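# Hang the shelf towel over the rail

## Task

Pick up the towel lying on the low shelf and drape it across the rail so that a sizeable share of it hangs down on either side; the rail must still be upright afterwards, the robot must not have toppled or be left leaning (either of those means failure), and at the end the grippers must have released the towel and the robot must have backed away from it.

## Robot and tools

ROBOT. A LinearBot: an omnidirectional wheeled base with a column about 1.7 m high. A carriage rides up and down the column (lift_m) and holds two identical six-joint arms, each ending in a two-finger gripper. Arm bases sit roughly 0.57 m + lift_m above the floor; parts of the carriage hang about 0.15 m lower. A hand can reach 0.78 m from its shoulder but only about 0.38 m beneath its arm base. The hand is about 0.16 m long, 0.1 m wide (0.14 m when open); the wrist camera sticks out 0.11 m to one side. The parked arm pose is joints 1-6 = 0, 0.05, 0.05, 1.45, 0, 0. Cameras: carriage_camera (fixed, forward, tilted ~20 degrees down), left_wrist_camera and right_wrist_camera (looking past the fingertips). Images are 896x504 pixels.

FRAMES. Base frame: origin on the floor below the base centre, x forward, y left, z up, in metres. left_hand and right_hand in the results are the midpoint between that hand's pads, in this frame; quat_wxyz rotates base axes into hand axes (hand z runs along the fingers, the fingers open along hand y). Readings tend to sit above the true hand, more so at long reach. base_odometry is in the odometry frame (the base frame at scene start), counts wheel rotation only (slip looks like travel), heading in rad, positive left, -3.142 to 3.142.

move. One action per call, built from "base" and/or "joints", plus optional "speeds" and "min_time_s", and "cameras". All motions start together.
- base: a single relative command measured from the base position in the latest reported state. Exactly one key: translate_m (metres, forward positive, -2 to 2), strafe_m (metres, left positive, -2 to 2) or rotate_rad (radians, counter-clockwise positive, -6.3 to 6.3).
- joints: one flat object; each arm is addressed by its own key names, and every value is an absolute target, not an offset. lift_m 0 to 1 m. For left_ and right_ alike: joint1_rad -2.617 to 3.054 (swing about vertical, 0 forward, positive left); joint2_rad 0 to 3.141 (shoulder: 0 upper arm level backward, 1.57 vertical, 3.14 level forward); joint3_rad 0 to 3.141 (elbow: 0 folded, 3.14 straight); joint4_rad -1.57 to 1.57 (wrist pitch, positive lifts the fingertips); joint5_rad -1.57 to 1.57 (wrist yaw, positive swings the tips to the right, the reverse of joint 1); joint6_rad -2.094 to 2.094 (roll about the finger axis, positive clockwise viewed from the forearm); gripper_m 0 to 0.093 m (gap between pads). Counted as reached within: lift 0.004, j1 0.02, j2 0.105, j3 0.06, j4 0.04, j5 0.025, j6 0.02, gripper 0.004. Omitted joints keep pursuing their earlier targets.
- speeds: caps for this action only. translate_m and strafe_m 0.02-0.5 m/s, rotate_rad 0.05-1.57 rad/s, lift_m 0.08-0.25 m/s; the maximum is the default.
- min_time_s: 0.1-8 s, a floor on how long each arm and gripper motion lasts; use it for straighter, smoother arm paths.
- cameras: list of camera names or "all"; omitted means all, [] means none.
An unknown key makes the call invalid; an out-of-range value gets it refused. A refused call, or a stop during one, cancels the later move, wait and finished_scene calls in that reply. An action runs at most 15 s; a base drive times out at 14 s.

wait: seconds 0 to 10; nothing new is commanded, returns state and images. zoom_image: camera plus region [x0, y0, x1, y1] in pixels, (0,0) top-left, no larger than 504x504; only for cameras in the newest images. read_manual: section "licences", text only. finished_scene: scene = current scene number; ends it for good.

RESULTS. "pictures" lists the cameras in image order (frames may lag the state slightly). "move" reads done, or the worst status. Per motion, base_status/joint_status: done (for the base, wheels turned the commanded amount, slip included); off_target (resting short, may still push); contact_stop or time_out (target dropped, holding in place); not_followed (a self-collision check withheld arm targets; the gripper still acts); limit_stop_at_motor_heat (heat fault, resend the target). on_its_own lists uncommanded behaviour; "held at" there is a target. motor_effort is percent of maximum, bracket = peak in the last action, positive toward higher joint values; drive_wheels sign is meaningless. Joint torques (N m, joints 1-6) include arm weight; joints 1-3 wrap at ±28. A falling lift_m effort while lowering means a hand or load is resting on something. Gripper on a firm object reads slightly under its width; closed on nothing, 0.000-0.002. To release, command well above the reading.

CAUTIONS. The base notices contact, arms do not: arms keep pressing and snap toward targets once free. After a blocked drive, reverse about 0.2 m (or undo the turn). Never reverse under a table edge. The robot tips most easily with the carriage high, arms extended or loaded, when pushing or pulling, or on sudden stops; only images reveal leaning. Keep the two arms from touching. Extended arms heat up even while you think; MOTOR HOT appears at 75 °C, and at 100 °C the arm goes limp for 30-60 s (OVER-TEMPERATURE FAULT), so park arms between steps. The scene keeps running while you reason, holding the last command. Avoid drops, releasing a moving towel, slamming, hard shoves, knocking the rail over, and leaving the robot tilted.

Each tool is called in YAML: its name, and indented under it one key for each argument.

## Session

move:

Scene clock: 0.00 s.
Joint torques (N m): no reading
base_odometry: x=+0.000 y=+0.000 heading=+0.000
base_status: not commanded
joint_positions: lift_m=+0.300 left_joint1_rad=+0.010 left_joint2_rad=+0.036 left_joint3_rad=+0.049 left_joint4_rad=+1.495 left_joint5_rad=-0.025 left_joint6_rad=+0.050 left_gripper_m=+0.09396 right_joint1_rad=-0.020 right_joint2_rad=+0.069 right_joint3_rad=+0.062 right_joint4_rad=+1.432 right_joint5_rad=+0.032 right_joint6_rad=+0.011 right_gripper_m=+0.09396
joint_status: not commanded
motor_effort: lift_m=+23 drive_wheels=+1
left_hand: x=+0.2368 y=+0.3073 z=+1.3225 quat_wxyz=(+0.999, -0.012, +0.032, +0.030) (m; base frame)
right_hand: x=+0.2585 y=-0.3092 z=+1.3243 quat_wxyz=(+0.997, +0.017, +0.073, -0.005) (m; base frame)
pictures: carriage_camera, left_wrist_camera, right_wrist_camera
camera_calibration:
carriage_camera: T_world_to_cam=[[-0.00559344, -0.999683, -0.0245389, 0.0358511], [-0.377647, 0.0248338, -0.925616, 1.26859], [0.925933, 0.00408966, -0.377667, 0.352301], [0, 0, 0, 1]] pos_world=[0.153073, 0.00289509, 1.30816]
left_wrist_camera: T_world_to_cam=[[0.0820801, -0.996626, -0.000512629, 0.286168], [0.764503, 0.063293, -0.641505, 0.649845], [0.639373, 0.0522629, 0.767119, -1.06116], [0, 0, 0, 1]] pos_world=[0.158182, 0.299531, 1.23106]
right_wrist_camera: T_world_to_cam=[[0.0170027, -0.999623, 0.0215747, -0.332669], [0.726784, -0.00246251, -0.686862, 0.732938], [0.686656, 0.0273587, 0.726468, -1.00448], [0, 0, 0, 1]] pos_world=[0.1627, -0.303257, 1.24033]

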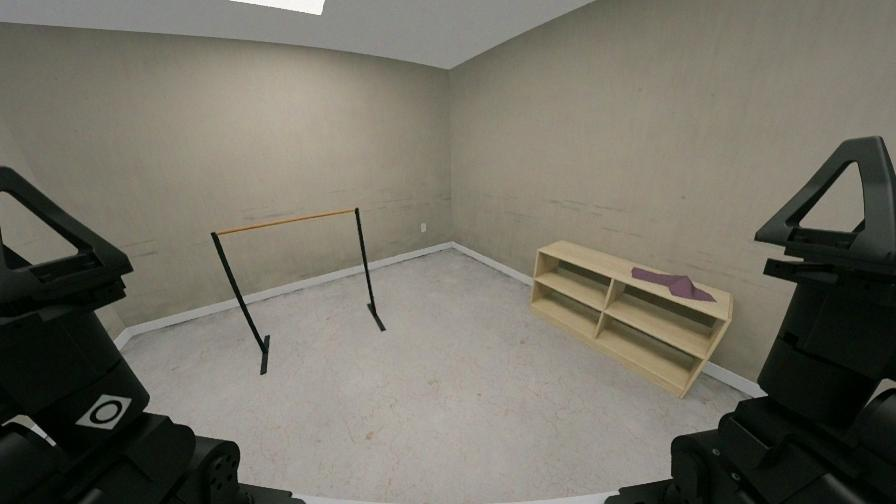

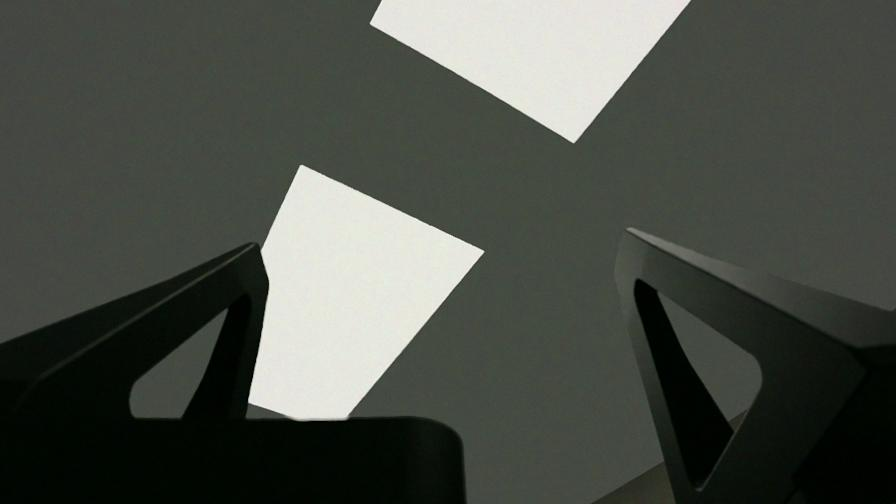

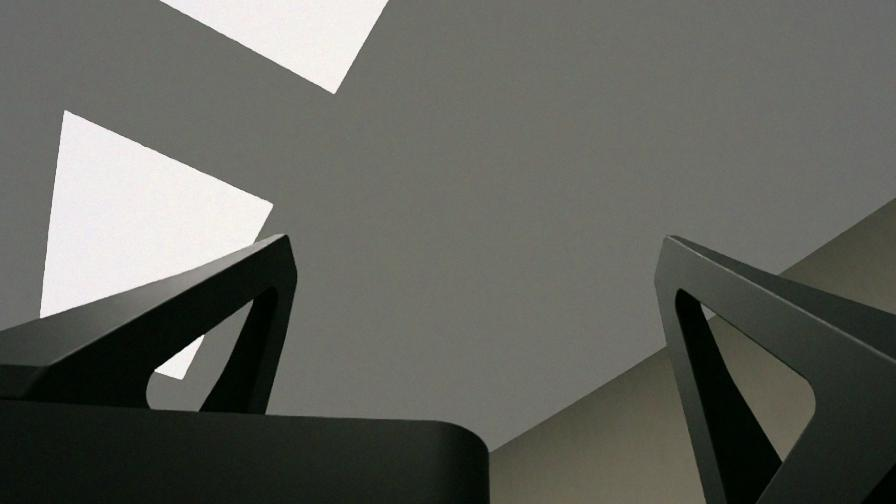

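zoom_image:
  camera: "carriage_camera"
  region: [520, 230, 760, 410]

zoom_image:
  camera: "carriage_camera"
  region: [190, 180, 410, 390]

Scaled by 2.100 from the camera's 896x504 image, which has a finer 1280x720 frame.

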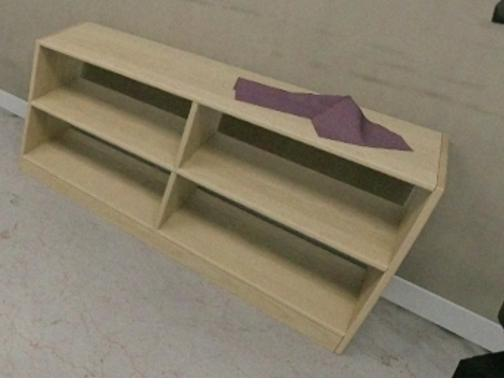

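Scaled by 2.291 from the camera's 896x504 image, which has a finer 1280x720 frame.

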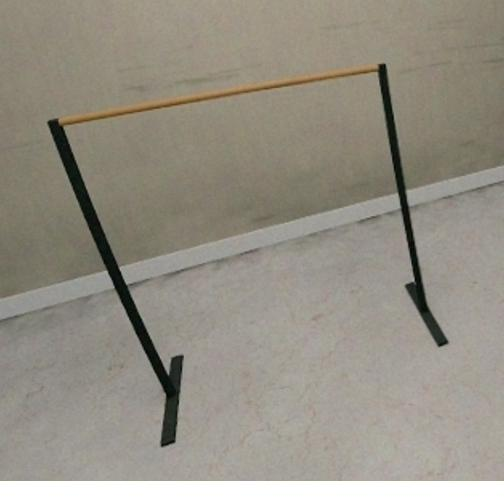

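move:
  base: {"rotate_rad": -0.979}
  cameras: []

move:
  base: {"translate_m": 0.85}
  cameras: []

move:
  base: {"strafe_m": 0.37}
  cameras: ["carriage_camera"]

zoom_image:
  camera: "carriage_camera"
  region: [330, 230, 630, 430]

Scene clock: 67.73 s.
Joint torques (N m): left_arm=[-0.28 3.88 5.57 -0.3 0.04 -0.07] | right_arm=[-0.21 3.67 6.06 -0.13 0.05 0.06]
move: done
base_odometry: x=+0.000 y=+0.000 heading=-0.979
base_status: done
joint_positions: lift_m=+0.300 left_joint1_rad=+0.010 left_joint2_rad=+0.036 left_joint3_rad=+0.049 left_joint4_rad=+1.495 left_joint5_rad=-0.025 left_joint6_rad=+0.050 left_gripper_m=+0.09396 right_joint1_rad=-0.020 right_joint2_rad=+0.069 right_joint3_rad=+0.062 right_joint4_rad=+1.432 right_joint5_rad=+0.032 right_joint6_rad=+0.011 right_gripper_m=+0.09396
joint_status: not commanded
motor_effort: lift_m=+23(23) drive_wheels=+6(14)
left_hand: x=+0.2368 y=+0.3073 z=+1.3225 quat_wxyz=(+0.999, -0.012, +0.032, +0.030) (m; base frame)
right_hand: x=+0.2585 y=-0.3092 z=+1.3243 quat_wxyz=(+0.997, +0.017, +0.073, -0.005) (m; base frame)
pictures: none
No camera images: "cameras" was empty.

Scene clock: 71.80 s.
Joint torques (N m): left_arm=[-0.25 3.86 5.55 -0.28 0.05 -0.07] | right_arm=[-0.21 3.63 6 -0.11 0.05 0.05]
move: done
base_odometry: x=+0.473 y=-0.706 heading=-0.980
base_status: done
joint_positions: lift_m=+0.300 left_joint1_rad=+0.010 left_joint2_rad=+0.036 left_joint3_rad=+0.049 left_joint4_rad=+1.495 left_joint5_rad=-0.025 left_joint6_rad=+0.050 left_gripper_m=+0.09396 right_joint1_rad=-0.020 right_joint2_rad=+0.069 right_joint3_rad=+0.062 right_joint4_rad=+1.431 right_joint5_rad=+0.032 right_joint6_rad=+0.011 right_gripper_m=+0.09396
joint_status: not commanded
motor_effort: lift_m=+23(23) drive_wheels=-6(19)
left_hand: x=+0.2368 y=+0.3073 z=+1.3225 quat_wxyz=(+0.999, -0.012, +0.032, +0.030) (m; base frame)
right_hand: x=+0.2588 y=-0.3092 z=+1.3243 quat_wxyz=(+0.997, +0.017, +0.073, -0.005) (m; base frame)
pictures: none
No camera images: "cameras" was empty.

Scene clock: 74.53 s.
Joint torques (N m): left_arm=[-0.27 3.85 5.53 -0.3 0.06 -0.08] | right_arm=[-0.08 3.66 6.11 -0.11 0.04 0.07]
move: done
base_odometry: x=+0.781 y=-0.500 heading=-0.980
base_status: done
joint_positions: lift_m=+0.300 left_joint1_rad=+0.009 left_joint2_rad=+0.036 left_joint3_rad=+0.049 left_joint4_rad=+1.495 left_joint5_rad=-0.025 left_joint6_rad=+0.050 left_gripper_m=+0.09396 right_joint1_rad=-0.020 right_joint2_rad=+0.069 right_joint3_rad=+0.062 right_joint4_rad=+1.431 right_joint5_rad=+0.032 right_joint6_rad=+0.011 right_gripper_m=+0.09396
joint_status: not commanded
motor_effort: lift_m=+23(23) drive_wheels=-2(12)
left_hand: x=+0.2368 y=+0.3073 z=+1.3225 quat_wxyz=(+0.999, -0.012, +0.032, +0.030) (m; base frame)
right_hand: x=+0.2588 y=-0.3092 z=+1.3243 quat_wxyz=(+0.997, +0.017, +0.073, -0.005) (m; base frame)
pictures: carriage_camera
camera_calibration:
carriage_camera: T_world_to_cam=[[-0.00559344, -0.999683, -0.0245389, 0.0358511], [-0.377647, 0.0248338, -0.925616, 1.26859], [0.925933, 0.00408966, -0.377667, 0.352301], [0, 0, 0, 1]] pos_world=[0.153073, 0.00289509, 1.30816]

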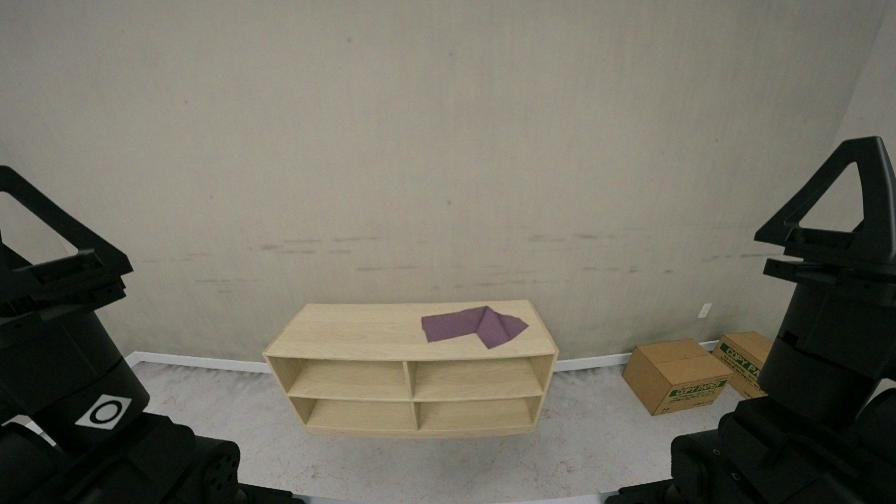

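Scaled by 1.680 from the camera's 896x504 image, which has a finer 1280x720 frame.

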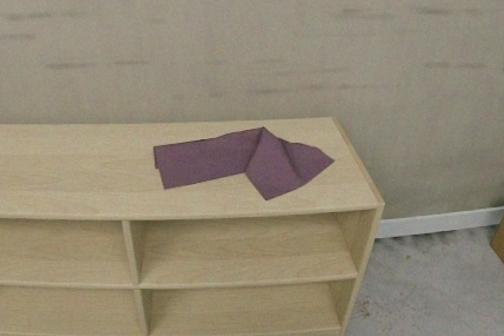

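move:
  base: {"strafe_m": 0.206}
  joints: {"lift_m": 0.35, "right_joint1_rad": 0.4, "right_joint2_rad": 2.34, "right_joint3_rad": 1.69, "right_joint4_rad": -0.905, "right_joint5_rad": 0, "right_joint6_rad": 0, "right_gripper_m": 0.06}
  min_time_s: 3
  cameras: ["carriage_camera"]

move:
  base: {"translate_m": 0.28}
  speeds: {"translate_m": 0.25}
  cameras: ["carriage_camera", "right_wrist_camera"]

Scene clock: 97.37 s.
Joint torques (N m): left_arm=[-0.25 3.85 5.53 -0.29 0.05 -0.07] | right_arm=[0.34 -11.45 7.62 0.27 -0.01 -0.05]
move: done
base_odometry: x=+0.952 y=-0.386 heading=-0.980
base_status: done
joint_positions: lift_m=+0.350 left_joint1_rad=+0.009 left_joint2_rad=+0.036 left_joint3_rad=+0.049 left_joint4_rad=+1.495 left_joint5_rad=-0.025 left_joint6_rad=+0.050 left_gripper_m=+0.09396 right_joint1_rad=+0.394 right_joint2_rad=+2.316 right_joint3_rad=+1.672 right_joint4_rad=-0.887 right_joint5_rad=+0.009 right_joint6_rad=+0.011 right_gripper_m=+0.06014
joint_status: all done
motor_effort: lift_m=+25(30) drive_wheels=-2(11)
left_hand: x=+0.2368 y=+0.3074 z=+1.3723 quat_wxyz=(+0.999, -0.012, +0.032, +0.030) (m; base frame)
right_hand: x=+0.6282 y=-0.1351 z=+0.9034 quat_wxyz=(+0.020, -0.190, +0.982, +0.000) (m; base frame)
pictures: carriage_camera
camera_calibration:
carriage_camera: T_world_to_cam=[[-0.00559344, -0.999683, -0.0245389, 0.037072], [-0.377647, 0.0248338, -0.925616, 1.31464], [0.925933, 0.00408966, -0.377667, 0.371091], [0, 0, 0, 1]] pos_world=[0.153073, 0.00289509, 1.35791]

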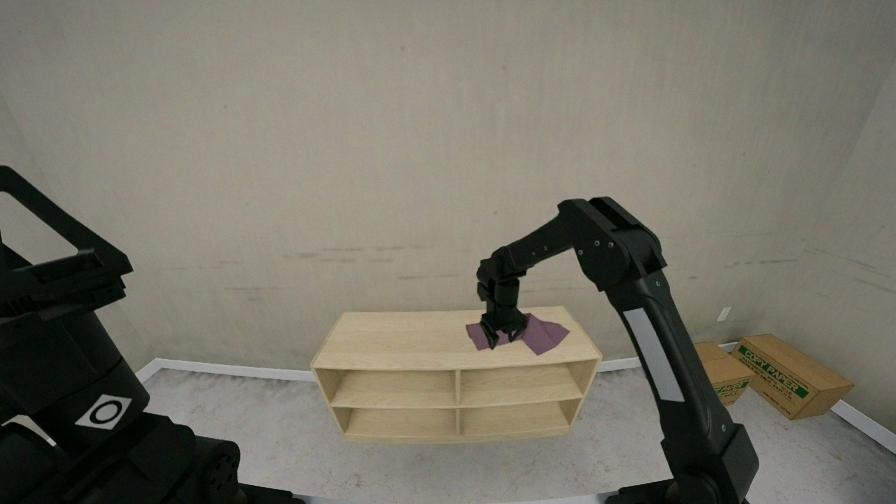

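Scene clock: 99.77 s.
Joint torques (N m): left_arm=[-0.23 3.77 5.49 -0.27 0.04 -0.07] | right_arm=[0.14 -11.34 7.5 0.22 0 -0.06]
move: done
base_odometry: x=+1.108 y=-0.618 heading=-0.980
base_status: done
joint_positions: lift_m=+0.350 left_joint1_rad=+0.009 left_joint2_rad=+0.036 left_joint3_rad=+0.049 left_joint4_rad=+1.495 left_joint5_rad=-0.025 left_joint6_rad=+0.050 left_gripper_m=+0.09396 right_joint1_rad=+0.395 right_joint2_rad=+2.316 right_joint3_rad=+1.673 right_joint4_rad=-0.893 right_joint5_rad=+0.008 right_joint6_rad=+0.011 right_gripper_m=+0.06014
joint_status: not commanded
motor_effort: lift_m=+25(25) drive_wheels=-5(12)
left_hand: x=+0.2368 y=+0.3074 z=+1.3723 quat_wxyz=(+0.999, -0.012, +0.032, +0.030) (m; base frame)
right_hand: x=+0.6270 y=-0.1348 z=+0.9036 quat_wxyz=(+0.018, -0.191, +0.981, +0.000) (m; base frame)
pictures: carriage_camera, right_wrist_camera
camera_calibration:
carriage_camera: T_world_to_cam=[[-0.00559344, -0.999683, -0.0245389, 0.037072], [-0.377647, 0.0248338, -0.925616, 1.31464], [0.925933, 0.00408966, -0.377667, 0.371091], [0, 0, 0, 1]] pos_world=[0.153073, 0.00289509, 1.35791]
right_wrist_camera: T_world_to_cam=[[0.355529, -0.933208, -0.052174, -0.29225], [-0.772727, -0.324876, 0.545297, -0.0400225], [-0.525826, -0.153553, -0.836618, 1.19167], [0, 0, 0, 1]] pos_world=[0.699587, -0.102749, 1.00355]

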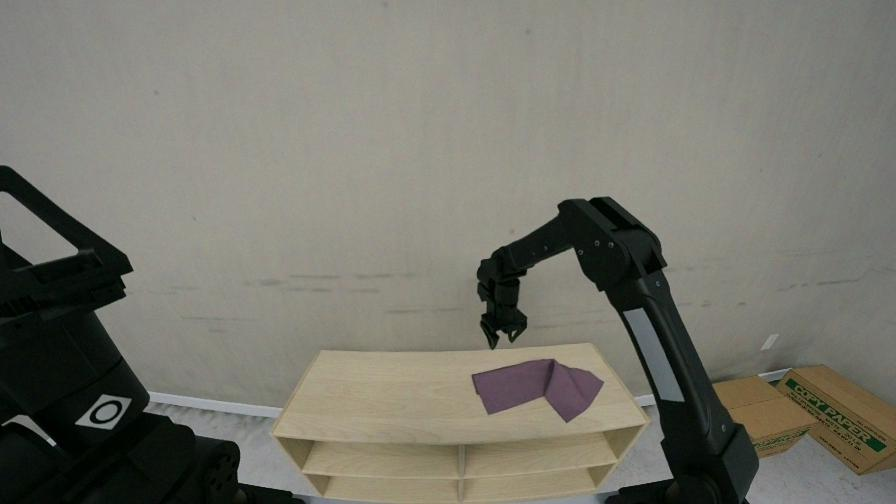

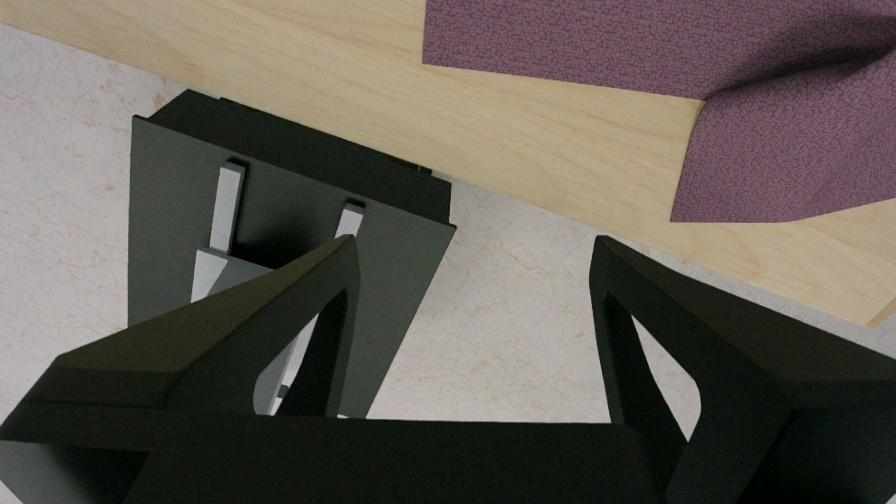

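move:
  base: {"translate_m": 0.07}
  joints: {"right_joint1_rad": 0.445, "lift_m": 0.2}
  speeds: {"translate_m": 0.15}
  cameras: ["right_wrist_camera", "carriage_camera"]

Scene clock: 110.20 s.
Joint torques (N m): left_arm=[-0.24 3.89 5.57 -0.29 0.05 -0.07] | right_arm=[-0.47 -12.74 6.83 0.23 0.02 -0.05]
move: done
base_odometry: x=+1.148 y=-0.676 heading=-0.979
base_status: done
joint_positions: lift_m=+0.200 left_joint1_rad=+0.009 left_joint2_rad=+0.036 left_joint3_rad=+0.049 left_joint4_rad=+1.495 left_joint5_rad=-0.025 left_joint6_rad=+0.050 left_gripper_m=+0.09396 right_joint1_rad=+0.448 right_joint2_rad=+2.329 right_joint3_rad=+1.681 right_joint4_rad=-0.895 right_joint5_rad=+0.005 right_joint6_rad=+0.011 right_gripper_m=+0.06014
joint_status: all done
motor_effort: lift_m=+20(20) drive_wheels=+5(13)
left_hand: x=+0.2367 y=+0.3073 z=+1.2230 quat_wxyz=(+0.999, -0.012, +0.032, +0.030) (m; base frame)
right_hand: x=+0.6178 y=-0.1133 z=+0.7508 quat_wxyz=(+0.014, -0.216, +0.976, +0.001) (m; base frame)
pictures: carriage_camera, right_wrist_camera
camera_calibration:
carriage_camera: T_world_to_cam=[[-0.00559344, -0.999683, -0.0245389, 0.0334059], [-0.377647, 0.0248338, -0.925616, 1.17636], [0.925933, 0.00408966, -0.377667, 0.314669], [0, 0, 0, 1]] pos_world=[0.153073, 0.00289509, 1.20851]
right_wrist_camera: T_world_to_cam=[[0.403477, -0.913358, -0.0546218, -0.302371], [-0.750644, -0.364551, 0.551032, 0.0207715], [-0.523202, -0.181327, -0.832694, 1.05454], [0, 0, 0, 1]] pos_world=[0.689332, -0.0773832, 0.850151]

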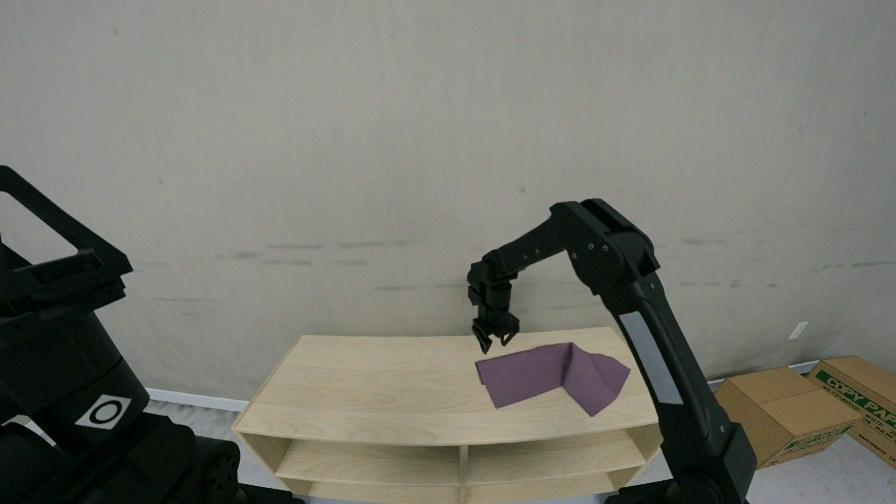

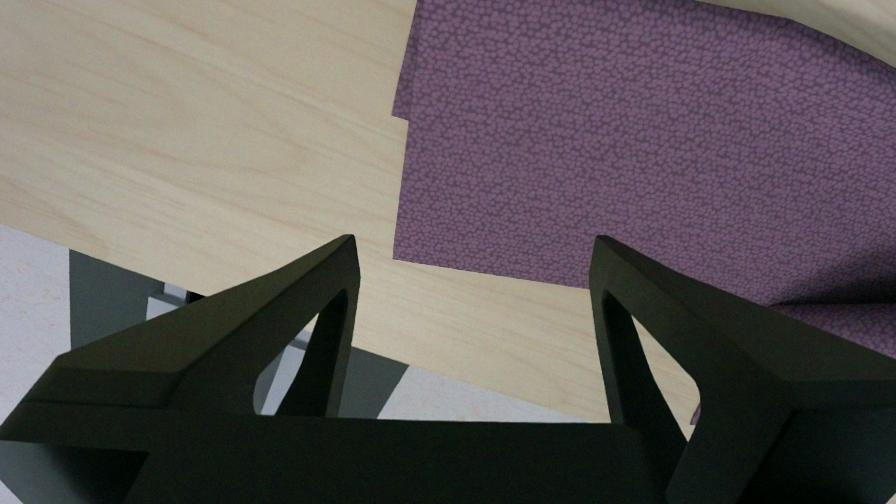

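move:
  joints: {"lift_m": 0.1}
  speeds: {"lift_m": 0.12}
  cameras: ["right_wrist_camera"]

move:
  joints: {"lift_m": 0.085}
  speeds: {"lift_m": 0.08}
  cameras: ["right_wrist_camera"]

Scene clock: 118.10 s.
Joint torques (N m): left_arm=[-0.25 3.86 5.52 -0.29 0.07 -0.08] | right_arm=[-0.46 -12.85 6.82 0.25 0.02 -0.04]
move: done
base_odometry: x=+1.148 y=-0.676 heading=-0.979
base_status: not commanded
joint_positions: lift_m=+0.100 left_joint1_rad=+0.009 left_joint2_rad=+0.036 left_joint3_rad=+0.049 left_joint4_rad=+1.495 left_joint5_rad=-0.025 left_joint6_rad=+0.050 left_gripper_m=+0.09396 right_joint1_rad=+0.448 right_joint2_rad=+2.330 right_joint3_rad=+1.683 right_joint4_rad=-0.896 right_joint5_rad=+0.005 right_joint6_rad=+0.011 right_gripper_m=+0.06014
joint_status: all done
motor_effort: lift_m=+20(20) drive_wheels=-4(5)
left_hand: x=+0.2367 y=+0.3073 z=+1.1230 quat_wxyz=(+0.999, -0.012, +0.032, +0.030) (m; base frame)
right_hand: x=+0.6181 y=-0.1132 z=+0.6509 quat_wxyz=(+0.014, -0.216, +0.976, +0.001) (m; base frame)
pictures: right_wrist_camera
camera_calibration:
right_wrist_camera: T_world_to_cam=[[0.403477, -0.913358, -0.0546218, -0.307819], [-0.750644, -0.364551, 0.551032, 0.0760322], [-0.523202, -0.181327, -0.832694, 0.971509], [0, 0, 0, 1]] pos_world=[0.689566, -0.0772705, 0.75026]

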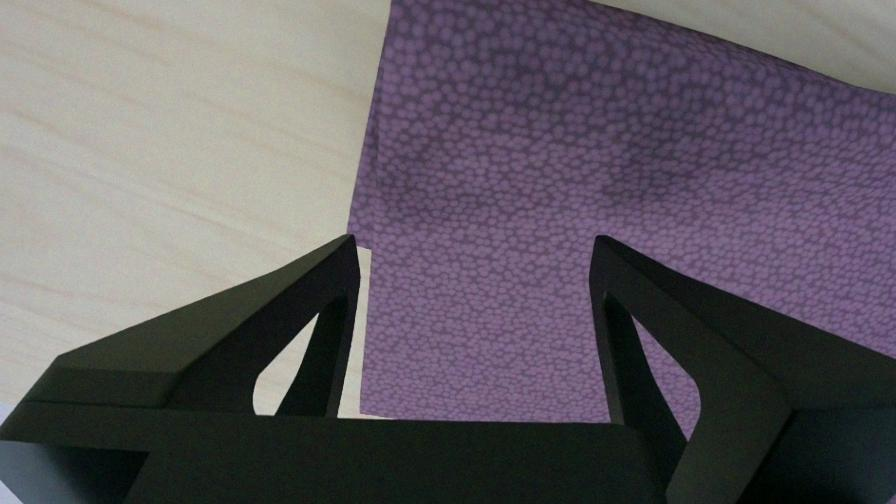

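Scene clock: 118.67 s.
Joint torques (N m): left_arm=[-0.18 3.9 5.6 -0.31 0.04 -0.07] | right_arm=[-0.53 -12.66 6.5 0.27 0.03 -0.06]
move: done
base_odometry: x=+1.148 y=-0.676 heading=-0.979
base_status: not commanded
joint_positions: lift_m=+0.085 left_joint1_rad=+0.009 left_joint2_rad=+0.036 left_joint3_rad=+0.049 left_joint4_rad=+1.495 left_joint5_rad=-0.025 left_joint6_rad=+0.050 left_gripper_m=+0.09396 right_joint1_rad=+0.448 right_joint2_rad=+2.330 right_joint3_rad=+1.684 right_joint4_rad=-0.897 right_joint5_rad=+0.005 right_joint6_rad=+0.011 right_gripper_m=+0.06014
joint_status: all done
motor_effort: lift_m=+19(20) drive_wheels=+5(5)
left_hand: x=+0.2367 y=+0.3073 z=+1.1080 quat_wxyz=(+0.999, -0.012, +0.032, +0.030) (m; base frame)
right_hand: x=+0.6182 y=-0.1131 z=+0.6362 quat_wxyz=(+0.014, -0.216, +0.976, +0.001) (m; base frame)
pictures: right_wrist_camera
camera_calibration:
right_wrist_camera: T_world_to_cam=[[0.403477, -0.913358, -0.0546218, -0.308618], [-0.750644, -0.364551, 0.551032, 0.084219], [-0.523202, -0.181327, -0.832694, 0.959344], [0, 0, 0, 1]] pos_world=[0.689669, -0.0772211, 0.735576]

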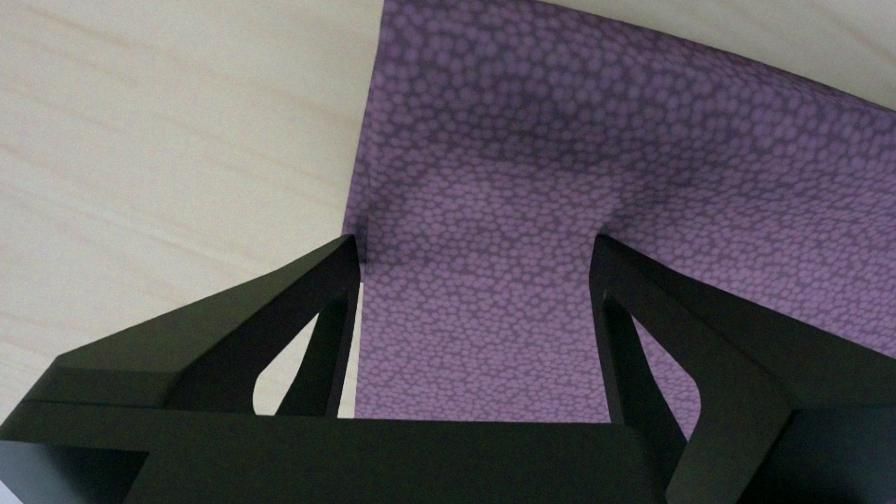

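move:
  joints: {"lift_m": 0.077}
  speeds: {"lift_m": 0.08}
  cameras: ["right_wrist_camera"]

move:
  joints: {"lift_m": 0.07}
  speeds: {"lift_m": 0.08}
  cameras: ["right_wrist_camera"]

Scene clock: 121.97 s.
Joint torques (N m): left_arm=[-0.28 3.84 5.49 -0.29 0.06 -0.06] | right_arm=[-0.51 -12.16 5.65 0.46 -0.04 -0.06]
move: done
base_odometry: x=+1.148 y=-0.676 heading=-0.979
base_status: not commanded
joint_positions: lift_m=+0.078 left_joint1_rad=+0.009 left_joint2_rad=+0.036 left_joint3_rad=+0.049 left_joint4_rad=+1.495 left_joint5_rad=-0.025 left_joint6_rad=+0.050 left_gripper_m=+0.09396 right_joint1_rad=+0.448 right_joint2_rad=+2.324 right_joint3_rad=+1.695 right_joint4_rad=-0.914 right_joint5_rad=+0.009 right_joint6_rad=+0.011 right_gripper_m=+0.06014
joint_status: all done
motor_effort: lift_m=+18(19) drive_wheels=+5(5)
left_hand: x=+0.2367 y=+0.3073 z=+1.1002 quat_wxyz=(+0.999, -0.012, +0.032, +0.030) (m; base frame)
right_hand: x=+0.6188 y=-0.1134 z=+0.6334 quat_wxyz=(+0.015, -0.217, +0.976, -0.001) (m; base frame)
pictures: right_wrist_camera
camera_calibration:
right_wrist_camera: T_world_to_cam=[[0.403814, -0.91345, -0.0504351, -0.312179], [-0.751548, -0.362667, 0.551043, 0.0869189], [-0.521641, -0.184615, -0.832951, 0.956122], [0, 0, 0, 1]] pos_world=[0.690139, -0.0771235, 0.732762]

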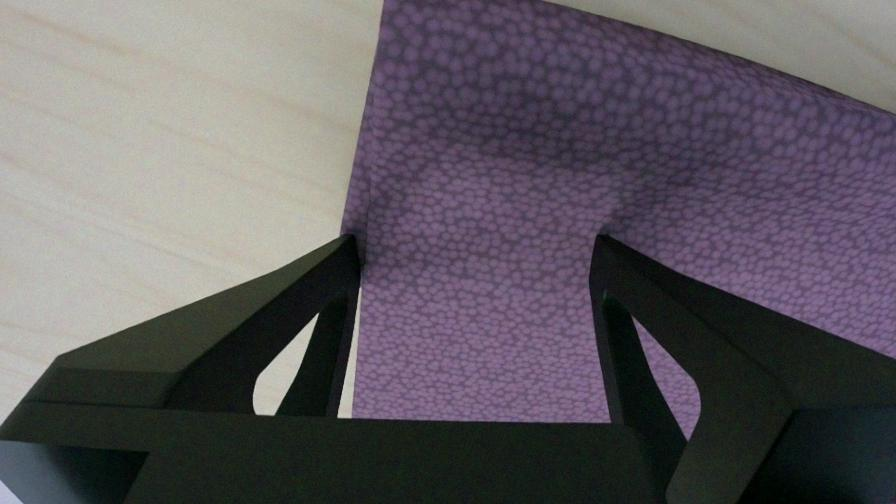

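Scene clock: 122.43 s.
Joint torques (N m): left_arm=[-0.21 3.9 5.44 -0.29 0.06 -0.09] | right_arm=[-0.47 -10.93 5.2 0.59 -0.04 -0.05]
move: done
base_odometry: x=+1.148 y=-0.676 heading=-0.979
base_status: not commanded
joint_positions: lift_m=+0.071 left_joint1_rad=+0.009 left_joint2_rad=+0.036 left_joint3_rad=+0.049 left_joint4_rad=+1.495 left_joint5_rad=-0.025 left_joint6_rad=+0.050 left_gripper_m=+0.09396 right_joint1_rad=+0.448 right_joint2_rad=+2.312 right_joint3_rad=+1.701 right_joint4_rad=-0.929 right_joint5_rad=+0.011 right_joint6_rad=+0.011 right_gripper_m=+0.06014
joint_status: all done
motor_effort: lift_m=+18(18) drive_wheels=+5(5)
left_hand: x=+0.2367 y=+0.3073 z=+1.0932 quat_wxyz=(+0.999, -0.012, +0.032, +0.030) (m; base frame)
right_hand: x=+0.6188 y=-0.1136 z=+0.6325 quat_wxyz=(+0.016, -0.217, +0.976, -0.002) (m; base frame)
pictures: right_wrist_camera
camera_calibration:
right_wrist_camera: T_world_to_cam=[[0.403895, -0.913473, -0.0493536, -0.31316], [-0.752779, -0.362529, 0.549451, 0.0890625], [-0.519801, -0.184768, -0.834067, 0.954884], [0, 0, 0, 1]] pos_world=[0.689878, -0.0773437, 0.732046]

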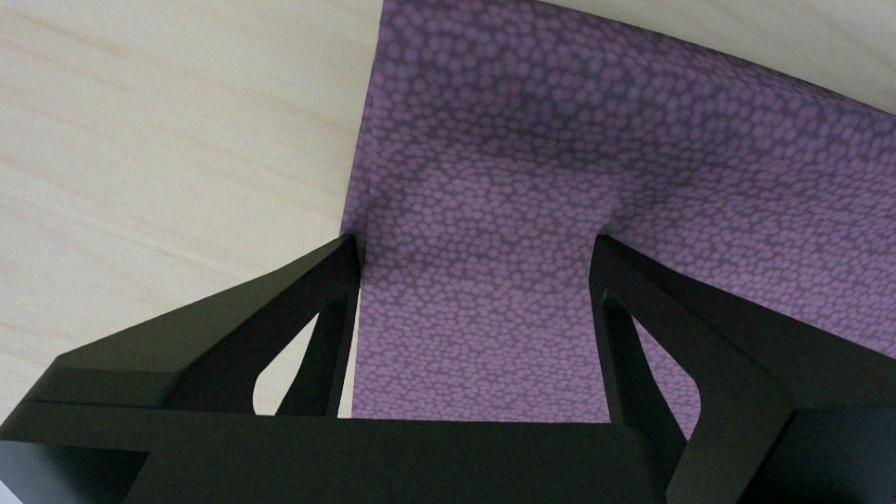

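move:
  joints: {"right_gripper_m": 0.0}
  min_time_s: 2.5
  cameras: ["right_wrist_camera"]

Scene clock: 127.23 s.
Joint torques (N m): left_arm=[-0.28 3.84 5.56 -0.3 0.03 -0.07] | right_arm=[0.18 -11.14 4.83 0.6 -0.1 -0.04]
move: off_target
base_odometry: x=+1.148 y=-0.676 heading=-0.979
base_status: not commanded
joint_positions: lift_m=+0.071 left_joint1_rad=+0.009 left_joint2_rad=+0.036 left_joint3_rad=+0.049 left_joint4_rad=+1.495 left_joint5_rad=-0.025 left_joint6_rad=+0.050 left_gripper_m=+0.09396 right_joint1_rad=+0.441 right_joint2_rad=+2.312 right_joint3_rad=+1.705 right_joint4_rad=-0.927 right_joint5_rad=+0.016 right_joint6_rad=+0.011 right_gripper_m=+0.00449
joint_status: right_gripper_m off_target (ended at +0.00451, target +0.00000)
motor_effort: lift_m=+18(18) drive_wheels=+5(5)
left_hand: x=+0.2367 y=+0.3073 z=+1.0932 quat_wxyz=(+0.999, -0.012, +0.032, +0.030) (m; base frame)
right_hand: x=+0.6223 y=-0.1165 z=+0.6336 quat_wxyz=(+0.019, -0.213, +0.977, -0.004) (m; base frame)
pictures: right_wrist_camera
camera_calibration:
right_wrist_camera: T_world_to_cam=[[0.397483, -0.916543, -0.0442293, -0.31678], [-0.759901, -0.355804, 0.544017, 0.0987658], [-0.514351, -0.182628, -0.837908, 0.956361], [0, 0, 0, 1]] pos_world=[0.692873, -0.0805432, 0.733601]

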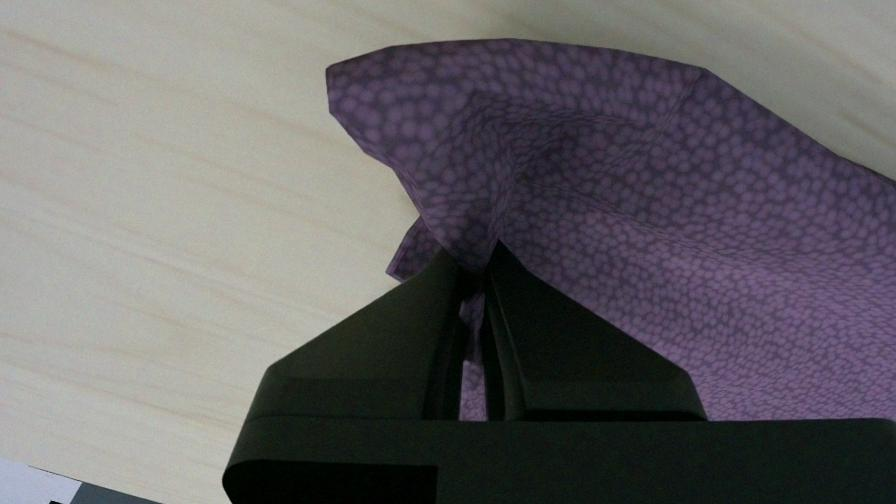

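move:
  joints: {"lift_m": 0.45}
  speeds: {"lift_m": 0.15}
  cameras: ["carriage_camera", "right_wrist_camera"]

Scene clock: 131.90 s.
Joint torques (N m): left_arm=[-0.27 3.9 5.5 -0.3 0.06 -0.08] | right_arm=[0.18 -11.54 5.52 0.46 -0.03 -0.06]
move: done
base_odometry: x=+1.148 y=-0.676 heading=-0.979
base_status: not commanded
joint_positions: lift_m=+0.450 left_joint1_rad=+0.009 left_joint2_rad=+0.036 left_joint3_rad=+0.049 left_joint4_rad=+1.495 left_joint5_rad=-0.025 left_joint6_rad=+0.050 left_gripper_m=+0.09396 right_joint1_rad=+0.441 right_joint2_rad=+2.319 right_joint3_rad=+1.696 right_joint4_rad=-0.915 right_joint5_rad=+0.008 right_joint6_rad=+0.011 right_gripper_m=+0.00420
joint_status: all done
motor_effort: lift_m=+25(29) drive_wheels=+5(5)
left_hand: x=+0.2367 y=+0.3073 z=+1.4724 quat_wxyz=(+0.999, -0.012, +0.032, +0.030) (m; base frame)
right_hand: x=+0.6209 y=-0.1157 z=+1.0078 quat_wxyz=(+0.017, -0.213, +0.977, +0.000) (m; base frame)
pictures: carriage_camera, right_wrist_camera
camera_calibration:
carriage_camera: T_world_to_cam=[[-0.00559344, -0.999683, -0.0245389, 0.0395259], [-0.377647, 0.0248338, -0.925616, 1.4072], [0.925933, 0.00408966, -0.377667, 0.408859], [0, 0, 0, 1]] pos_world=[0.153073, 0.00289509, 1.45791]
right_wrist_camera: T_world_to_cam=[[0.397419, -0.916178, -0.0517336, -0.291305], [-0.756339, -0.358966, 0.546896, -0.111091], [-0.519624, -0.178219, -0.835601, 1.27078], [0, 0, 0, 1]] pos_world=[0.692074, -0.0802892, 1.10755]

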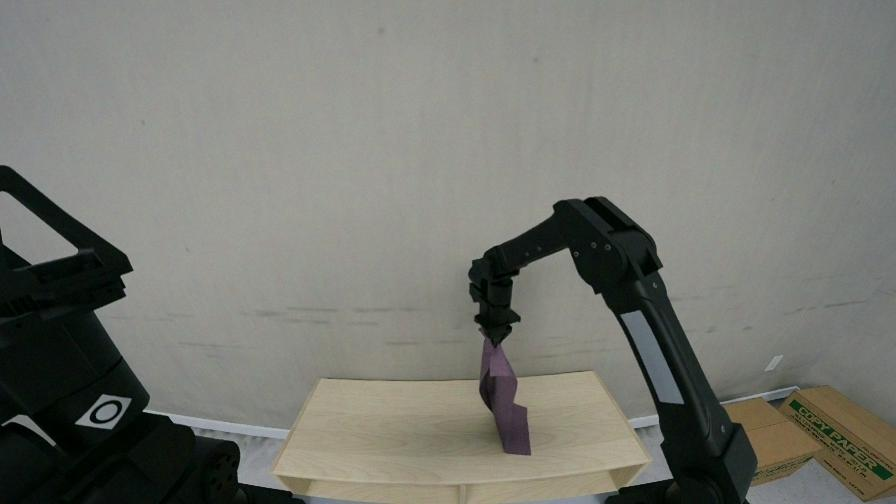

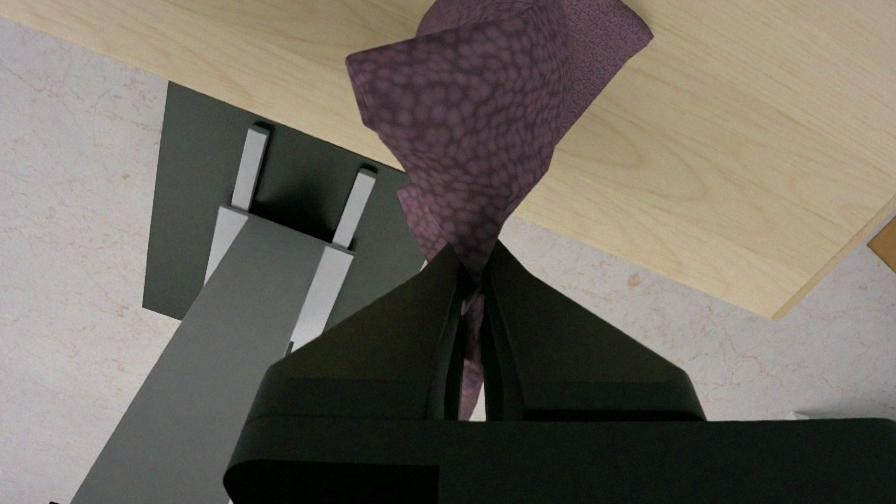

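move:
  joints: {"lift_m": 0.62}
  speeds: {"lift_m": 0.15}
  cameras: ["carriage_camera"]

zoom_image:
  camera: "carriage_camera"
  region: [400, 270, 640, 504]

Scene clock: 139.20 s.
Joint torques (N m): left_arm=[-0.17 3.85 5.45 -0.29 0.05 -0.08] | right_arm=[0.13 -12.27 5.87 0.41 -0.01 -0.05]
move: done
base_odometry: x=+1.148 y=-0.676 heading=-0.979
base_status: not commanded
joint_positions: lift_m=+0.620 left_joint1_rad=+0.009 left_joint2_rad=+0.036 left_joint3_rad=+0.049 left_joint4_rad=+1.495 left_joint5_rad=-0.025 left_joint6_rad=+0.050 left_gripper_m=+0.09396 right_joint1_rad=+0.441 right_joint2_rad=+2.328 right_joint3_rad=+1.692 right_joint4_rad=-0.912 right_joint5_rad=+0.007 right_joint6_rad=+0.011 right_gripper_m=+0.00419
joint_status: all done
motor_effort: lift_m=+25(29) drive_wheels=+5(5)
left_hand: x=+0.2367 y=+0.3073 z=+1.6424 quat_wxyz=(+0.999, -0.012, +0.032, +0.030) (m; base frame)
right_hand: x=+0.6191 y=-0.1164 z=+1.1734 quat_wxyz=(+0.012, -0.213, +0.977, -0.001) (m; base frame)
pictures: carriage_camera
camera_calibration:
carriage_camera: T_world_to_cam=[[-0.00559344, -0.999683, -0.0245389, 0.0436974], [-0.377647, 0.0248338, -0.925616, 1.56456], [0.925933, 0.00408966, -0.377667, 0.473061], [0, 0, 0, 1]] pos_world=[0.153073, 0.00289509, 1.62791]

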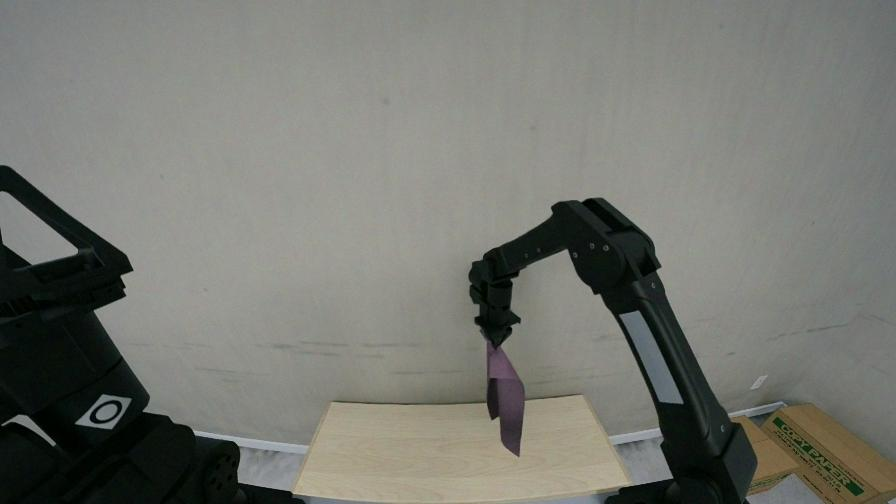

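Scaled by 2.100 from the camera's 896x504 image, which has a finer 1280x720 frame.

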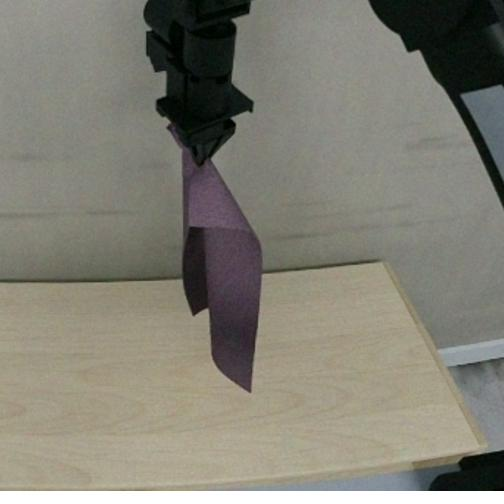

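move:
  base: {"translate_m": -0.5}
  speeds: {"translate_m": 0.25}
  cameras: ["carriage_camera"]

zoom_image:
  camera: "carriage_camera"
  region: [400, 270, 640, 504]

move:
  base: {"rotate_rad": 1.559}
  joints: {"lift_m": 0.55}
  speeds: {"rotate_rad": 0.6, "lift_m": 0.1}
  cameras: ["carriage_camera"]

Scene clock: 156.13 s.
Joint torques (N m): left_arm=[-0.28 3.86 5.5 -0.31 0.06 -0.08] | right_arm=[-0.03 -12.53 5.82 0.33 0.01 -0.05]
move: done
base_odometry: x=+0.869 y=-0.261 heading=-0.979
base_status: done
joint_positions: lift_m=+0.620 left_joint1_rad=+0.009 left_joint2_rad=+0.036 left_joint3_rad=+0.049 left_joint4_rad=+1.495 left_joint5_rad=-0.025 left_joint6_rad=+0.050 left_gripper_m=+0.09396 right_joint1_rad=+0.443 right_joint2_rad=+2.328 right_joint3_rad=+1.692 right_joint4_rad=-0.909 right_joint5_rad=+0.006 right_joint6_rad=+0.011 right_gripper_m=+0.00419
joint_status: not commanded
motor_effort: lift_m=+25(25) drive_wheels=-1(12)
left_hand: x=+0.2369 y=+0.3074 z=+1.6424 quat_wxyz=(+0.999, -0.012, +0.032, +0.030) (m; base frame)
right_hand: x=+0.6194 y=-0.1151 z=+1.1734 quat_wxyz=(+0.014, -0.214, +0.977, +0.000) (m; base frame)
pictures: carriage_camera
camera_calibration:
carriage_camera: T_world_to_cam=[[-0.00559344, -0.999683, -0.0245389, 0.0436974], [-0.377647, 0.0248338, -0.925616, 1.56456], [0.925933, 0.00408966, -0.377667, 0.473061], [0, 0, 0, 1]] pos_world=[0.153073, 0.00289509, 1.62791]

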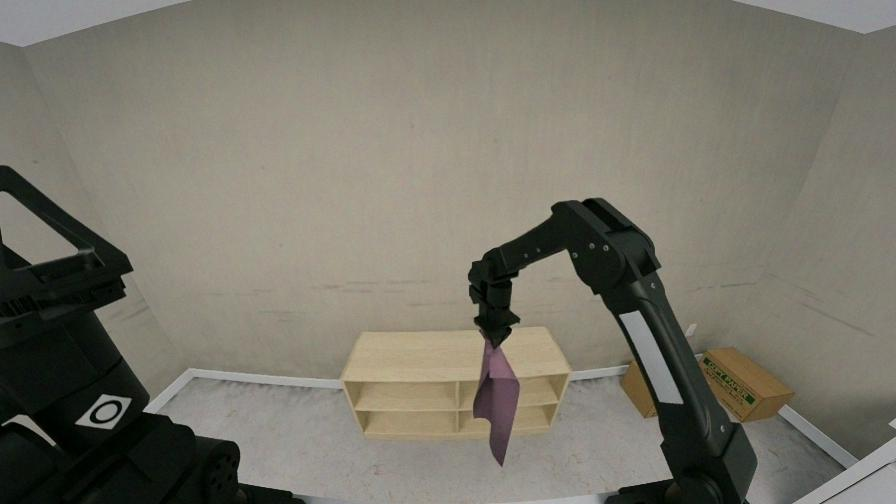

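Scaled by 2.100 from the camera's 896x504 image, which has a finer 1280x720 frame.

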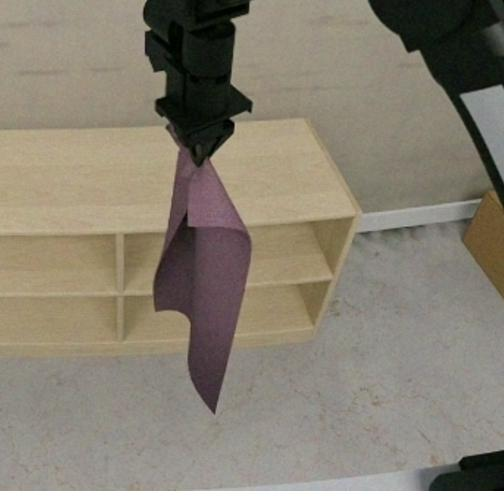

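Scene clock: 159.77 s.
Joint torques (N m): left_arm=[-0.27 3.89 5.55 -0.3 0.04 -0.08] | right_arm=[-0.21 -12.74 5.98 0.34 0 -0.05]
move: done
base_odometry: x=+0.869 y=-0.261 heading=+0.580
base_status: done
joint_positions: lift_m=+0.550 left_joint1_rad=+0.009 left_joint2_rad=+0.036 left_joint3_rad=+0.049 left_joint4_rad=+1.495 left_joint5_rad=-0.025 left_joint6_rad=+0.050 left_gripper_m=+0.09397 right_joint1_rad=+0.445 right_joint2_rad=+2.330 right_joint3_rad=+1.690 right_joint4_rad=-0.907 right_joint5_rad=+0.006 right_joint6_rad=+0.011 right_gripper_m=+0.00418
joint_status: all done
motor_effort: lift_m=+20(21) drive_wheels=+7(14)
left_hand: x=+0.2369 y=+0.3074 z=+1.5729 quat_wxyz=(+0.999, -0.012, +0.032, +0.030) (m; base frame)
right_hand: x=+0.6185 y=-0.1144 z=+1.1025 quat_wxyz=(+0.013, -0.215, +0.976, +0.000) (m; base frame)
pictures: carriage_camera
camera_calibration:
carriage_camera: T_world_to_cam=[[-0.00559344, -0.999683, -0.0245389, 0.041993], [-0.377647, 0.0248338, -0.925616, 1.50026], [0.925933, 0.00408966, -0.377667, 0.446828], [0, 0, 0, 1]] pos_world=[0.153073, 0.00289509, 1.55845]

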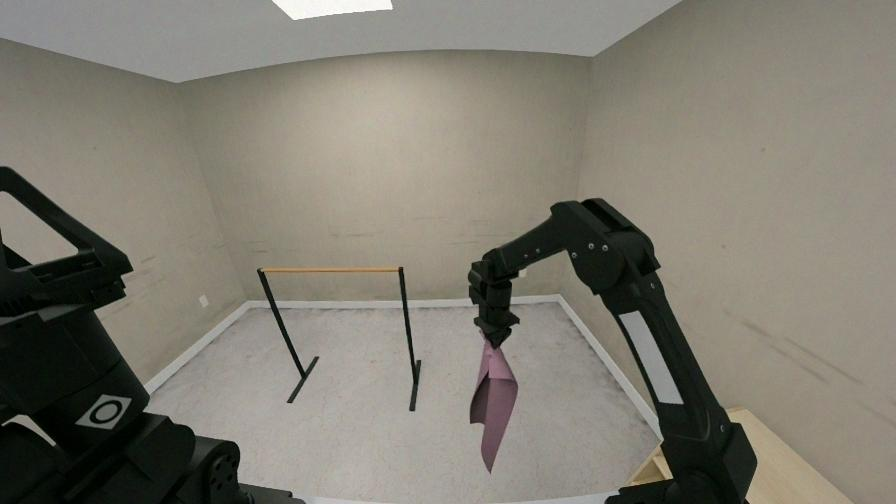

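zoom_image:
  camera: "carriage_camera"
  region: [420, 300, 580, 500]

Scaled by 2.520 from the camera's 896x504 image, which has a finer 1280x720 frame.

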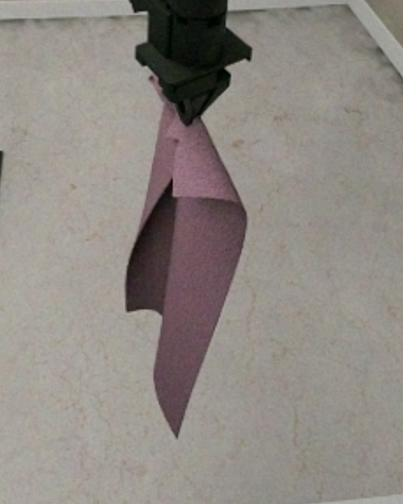

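move:
  base: {"strafe_m": 0.71}
  speeds: {"strafe_m": 0.3}
  cameras: ["carriage_camera", "right_wrist_camera"]

Scene clock: 178.57 s.
Joint torques (N m): left_arm=[-0.27 3.86 5.48 -0.28 0.05 -0.07] | right_arm=[-0.44 -12.81 5.97 0.35 0.06 -0.07]
move: done
base_odometry: x=+0.479 y=+0.333 heading=+0.581
base_status: done
joint_positions: lift_m=+0.550 left_joint1_rad=+0.009 left_joint2_rad=+0.036 left_joint3_rad=+0.049 left_joint4_rad=+1.495 left_joint5_rad=-0.025 left_joint6_rad=+0.050 left_gripper_m=+0.09397 right_joint1_rad=+0.446 right_joint2_rad=+2.330 right_joint3_rad=+1.690 right_joint4_rad=-0.907 right_joint5_rad=+0.005 right_joint6_rad=+0.011 right_gripper_m=+0.00418
joint_status: not commanded
motor_effort: lift_m=+21(21) drive_wheels=-6(17)
left_hand: x=+0.2369 y=+0.3074 z=+1.5729 quat_wxyz=(+0.999, -0.012, +0.032, +0.030) (m; base frame)
right_hand: x=+0.6183 y=-0.1140 z=+1.1025 quat_wxyz=(+0.012, -0.216, +0.976, +0.000) (m; base frame)
pictures: carriage_camera, right_wrist_camera
camera_calibration:
carriage_camera: T_world_to_cam=[[-0.00559344, -0.999683, -0.0245389, 0.041993], [-0.377647, 0.0248338, -0.925616, 1.50026], [0.925933, 0.00408966, -0.377667, 0.446828], [0, 0, 0, 1]] pos_world=[0.153073, 0.00289509, 1.55845]
right_wrist_camera: T_world_to_cam=[[0.401565, -0.914207, -0.0545129, -0.283028], [-0.749626, -0.362301, 0.553894, -0.17646], [-0.526124, -0.18156, -0.830801, 1.34724], [0, 0, 0, 1]] pos_world=[0.690189, -0.0780726, 1.2016]

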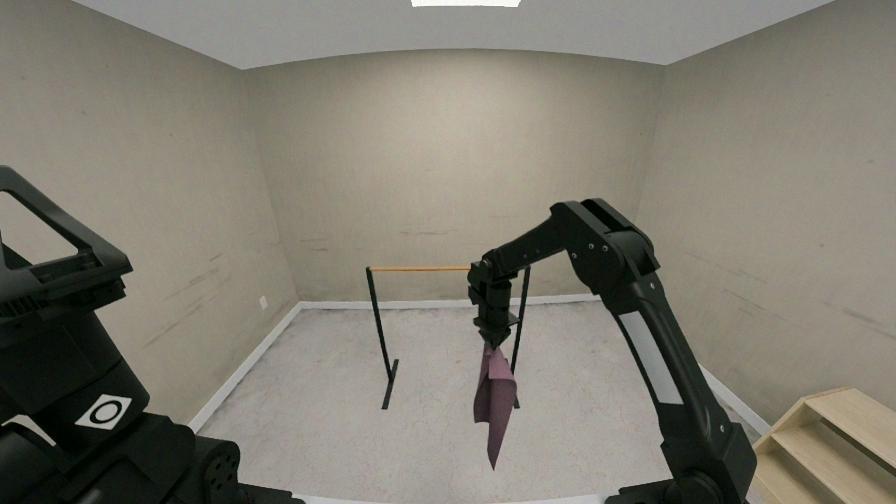

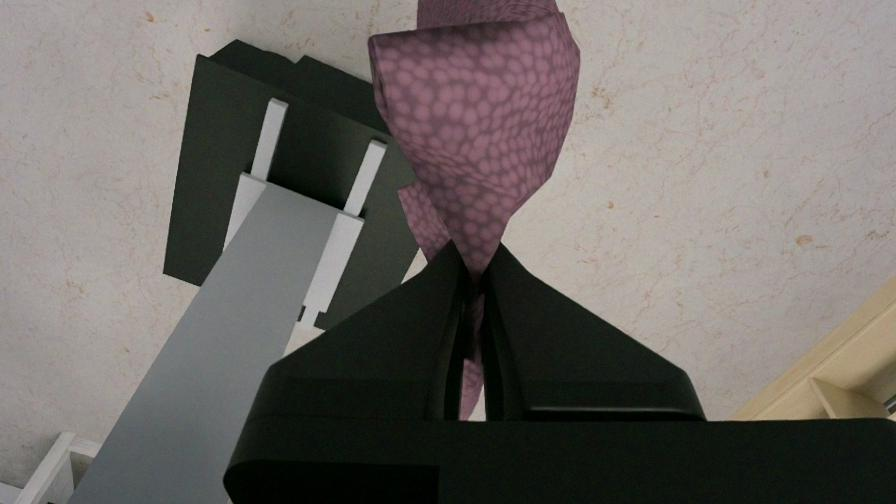

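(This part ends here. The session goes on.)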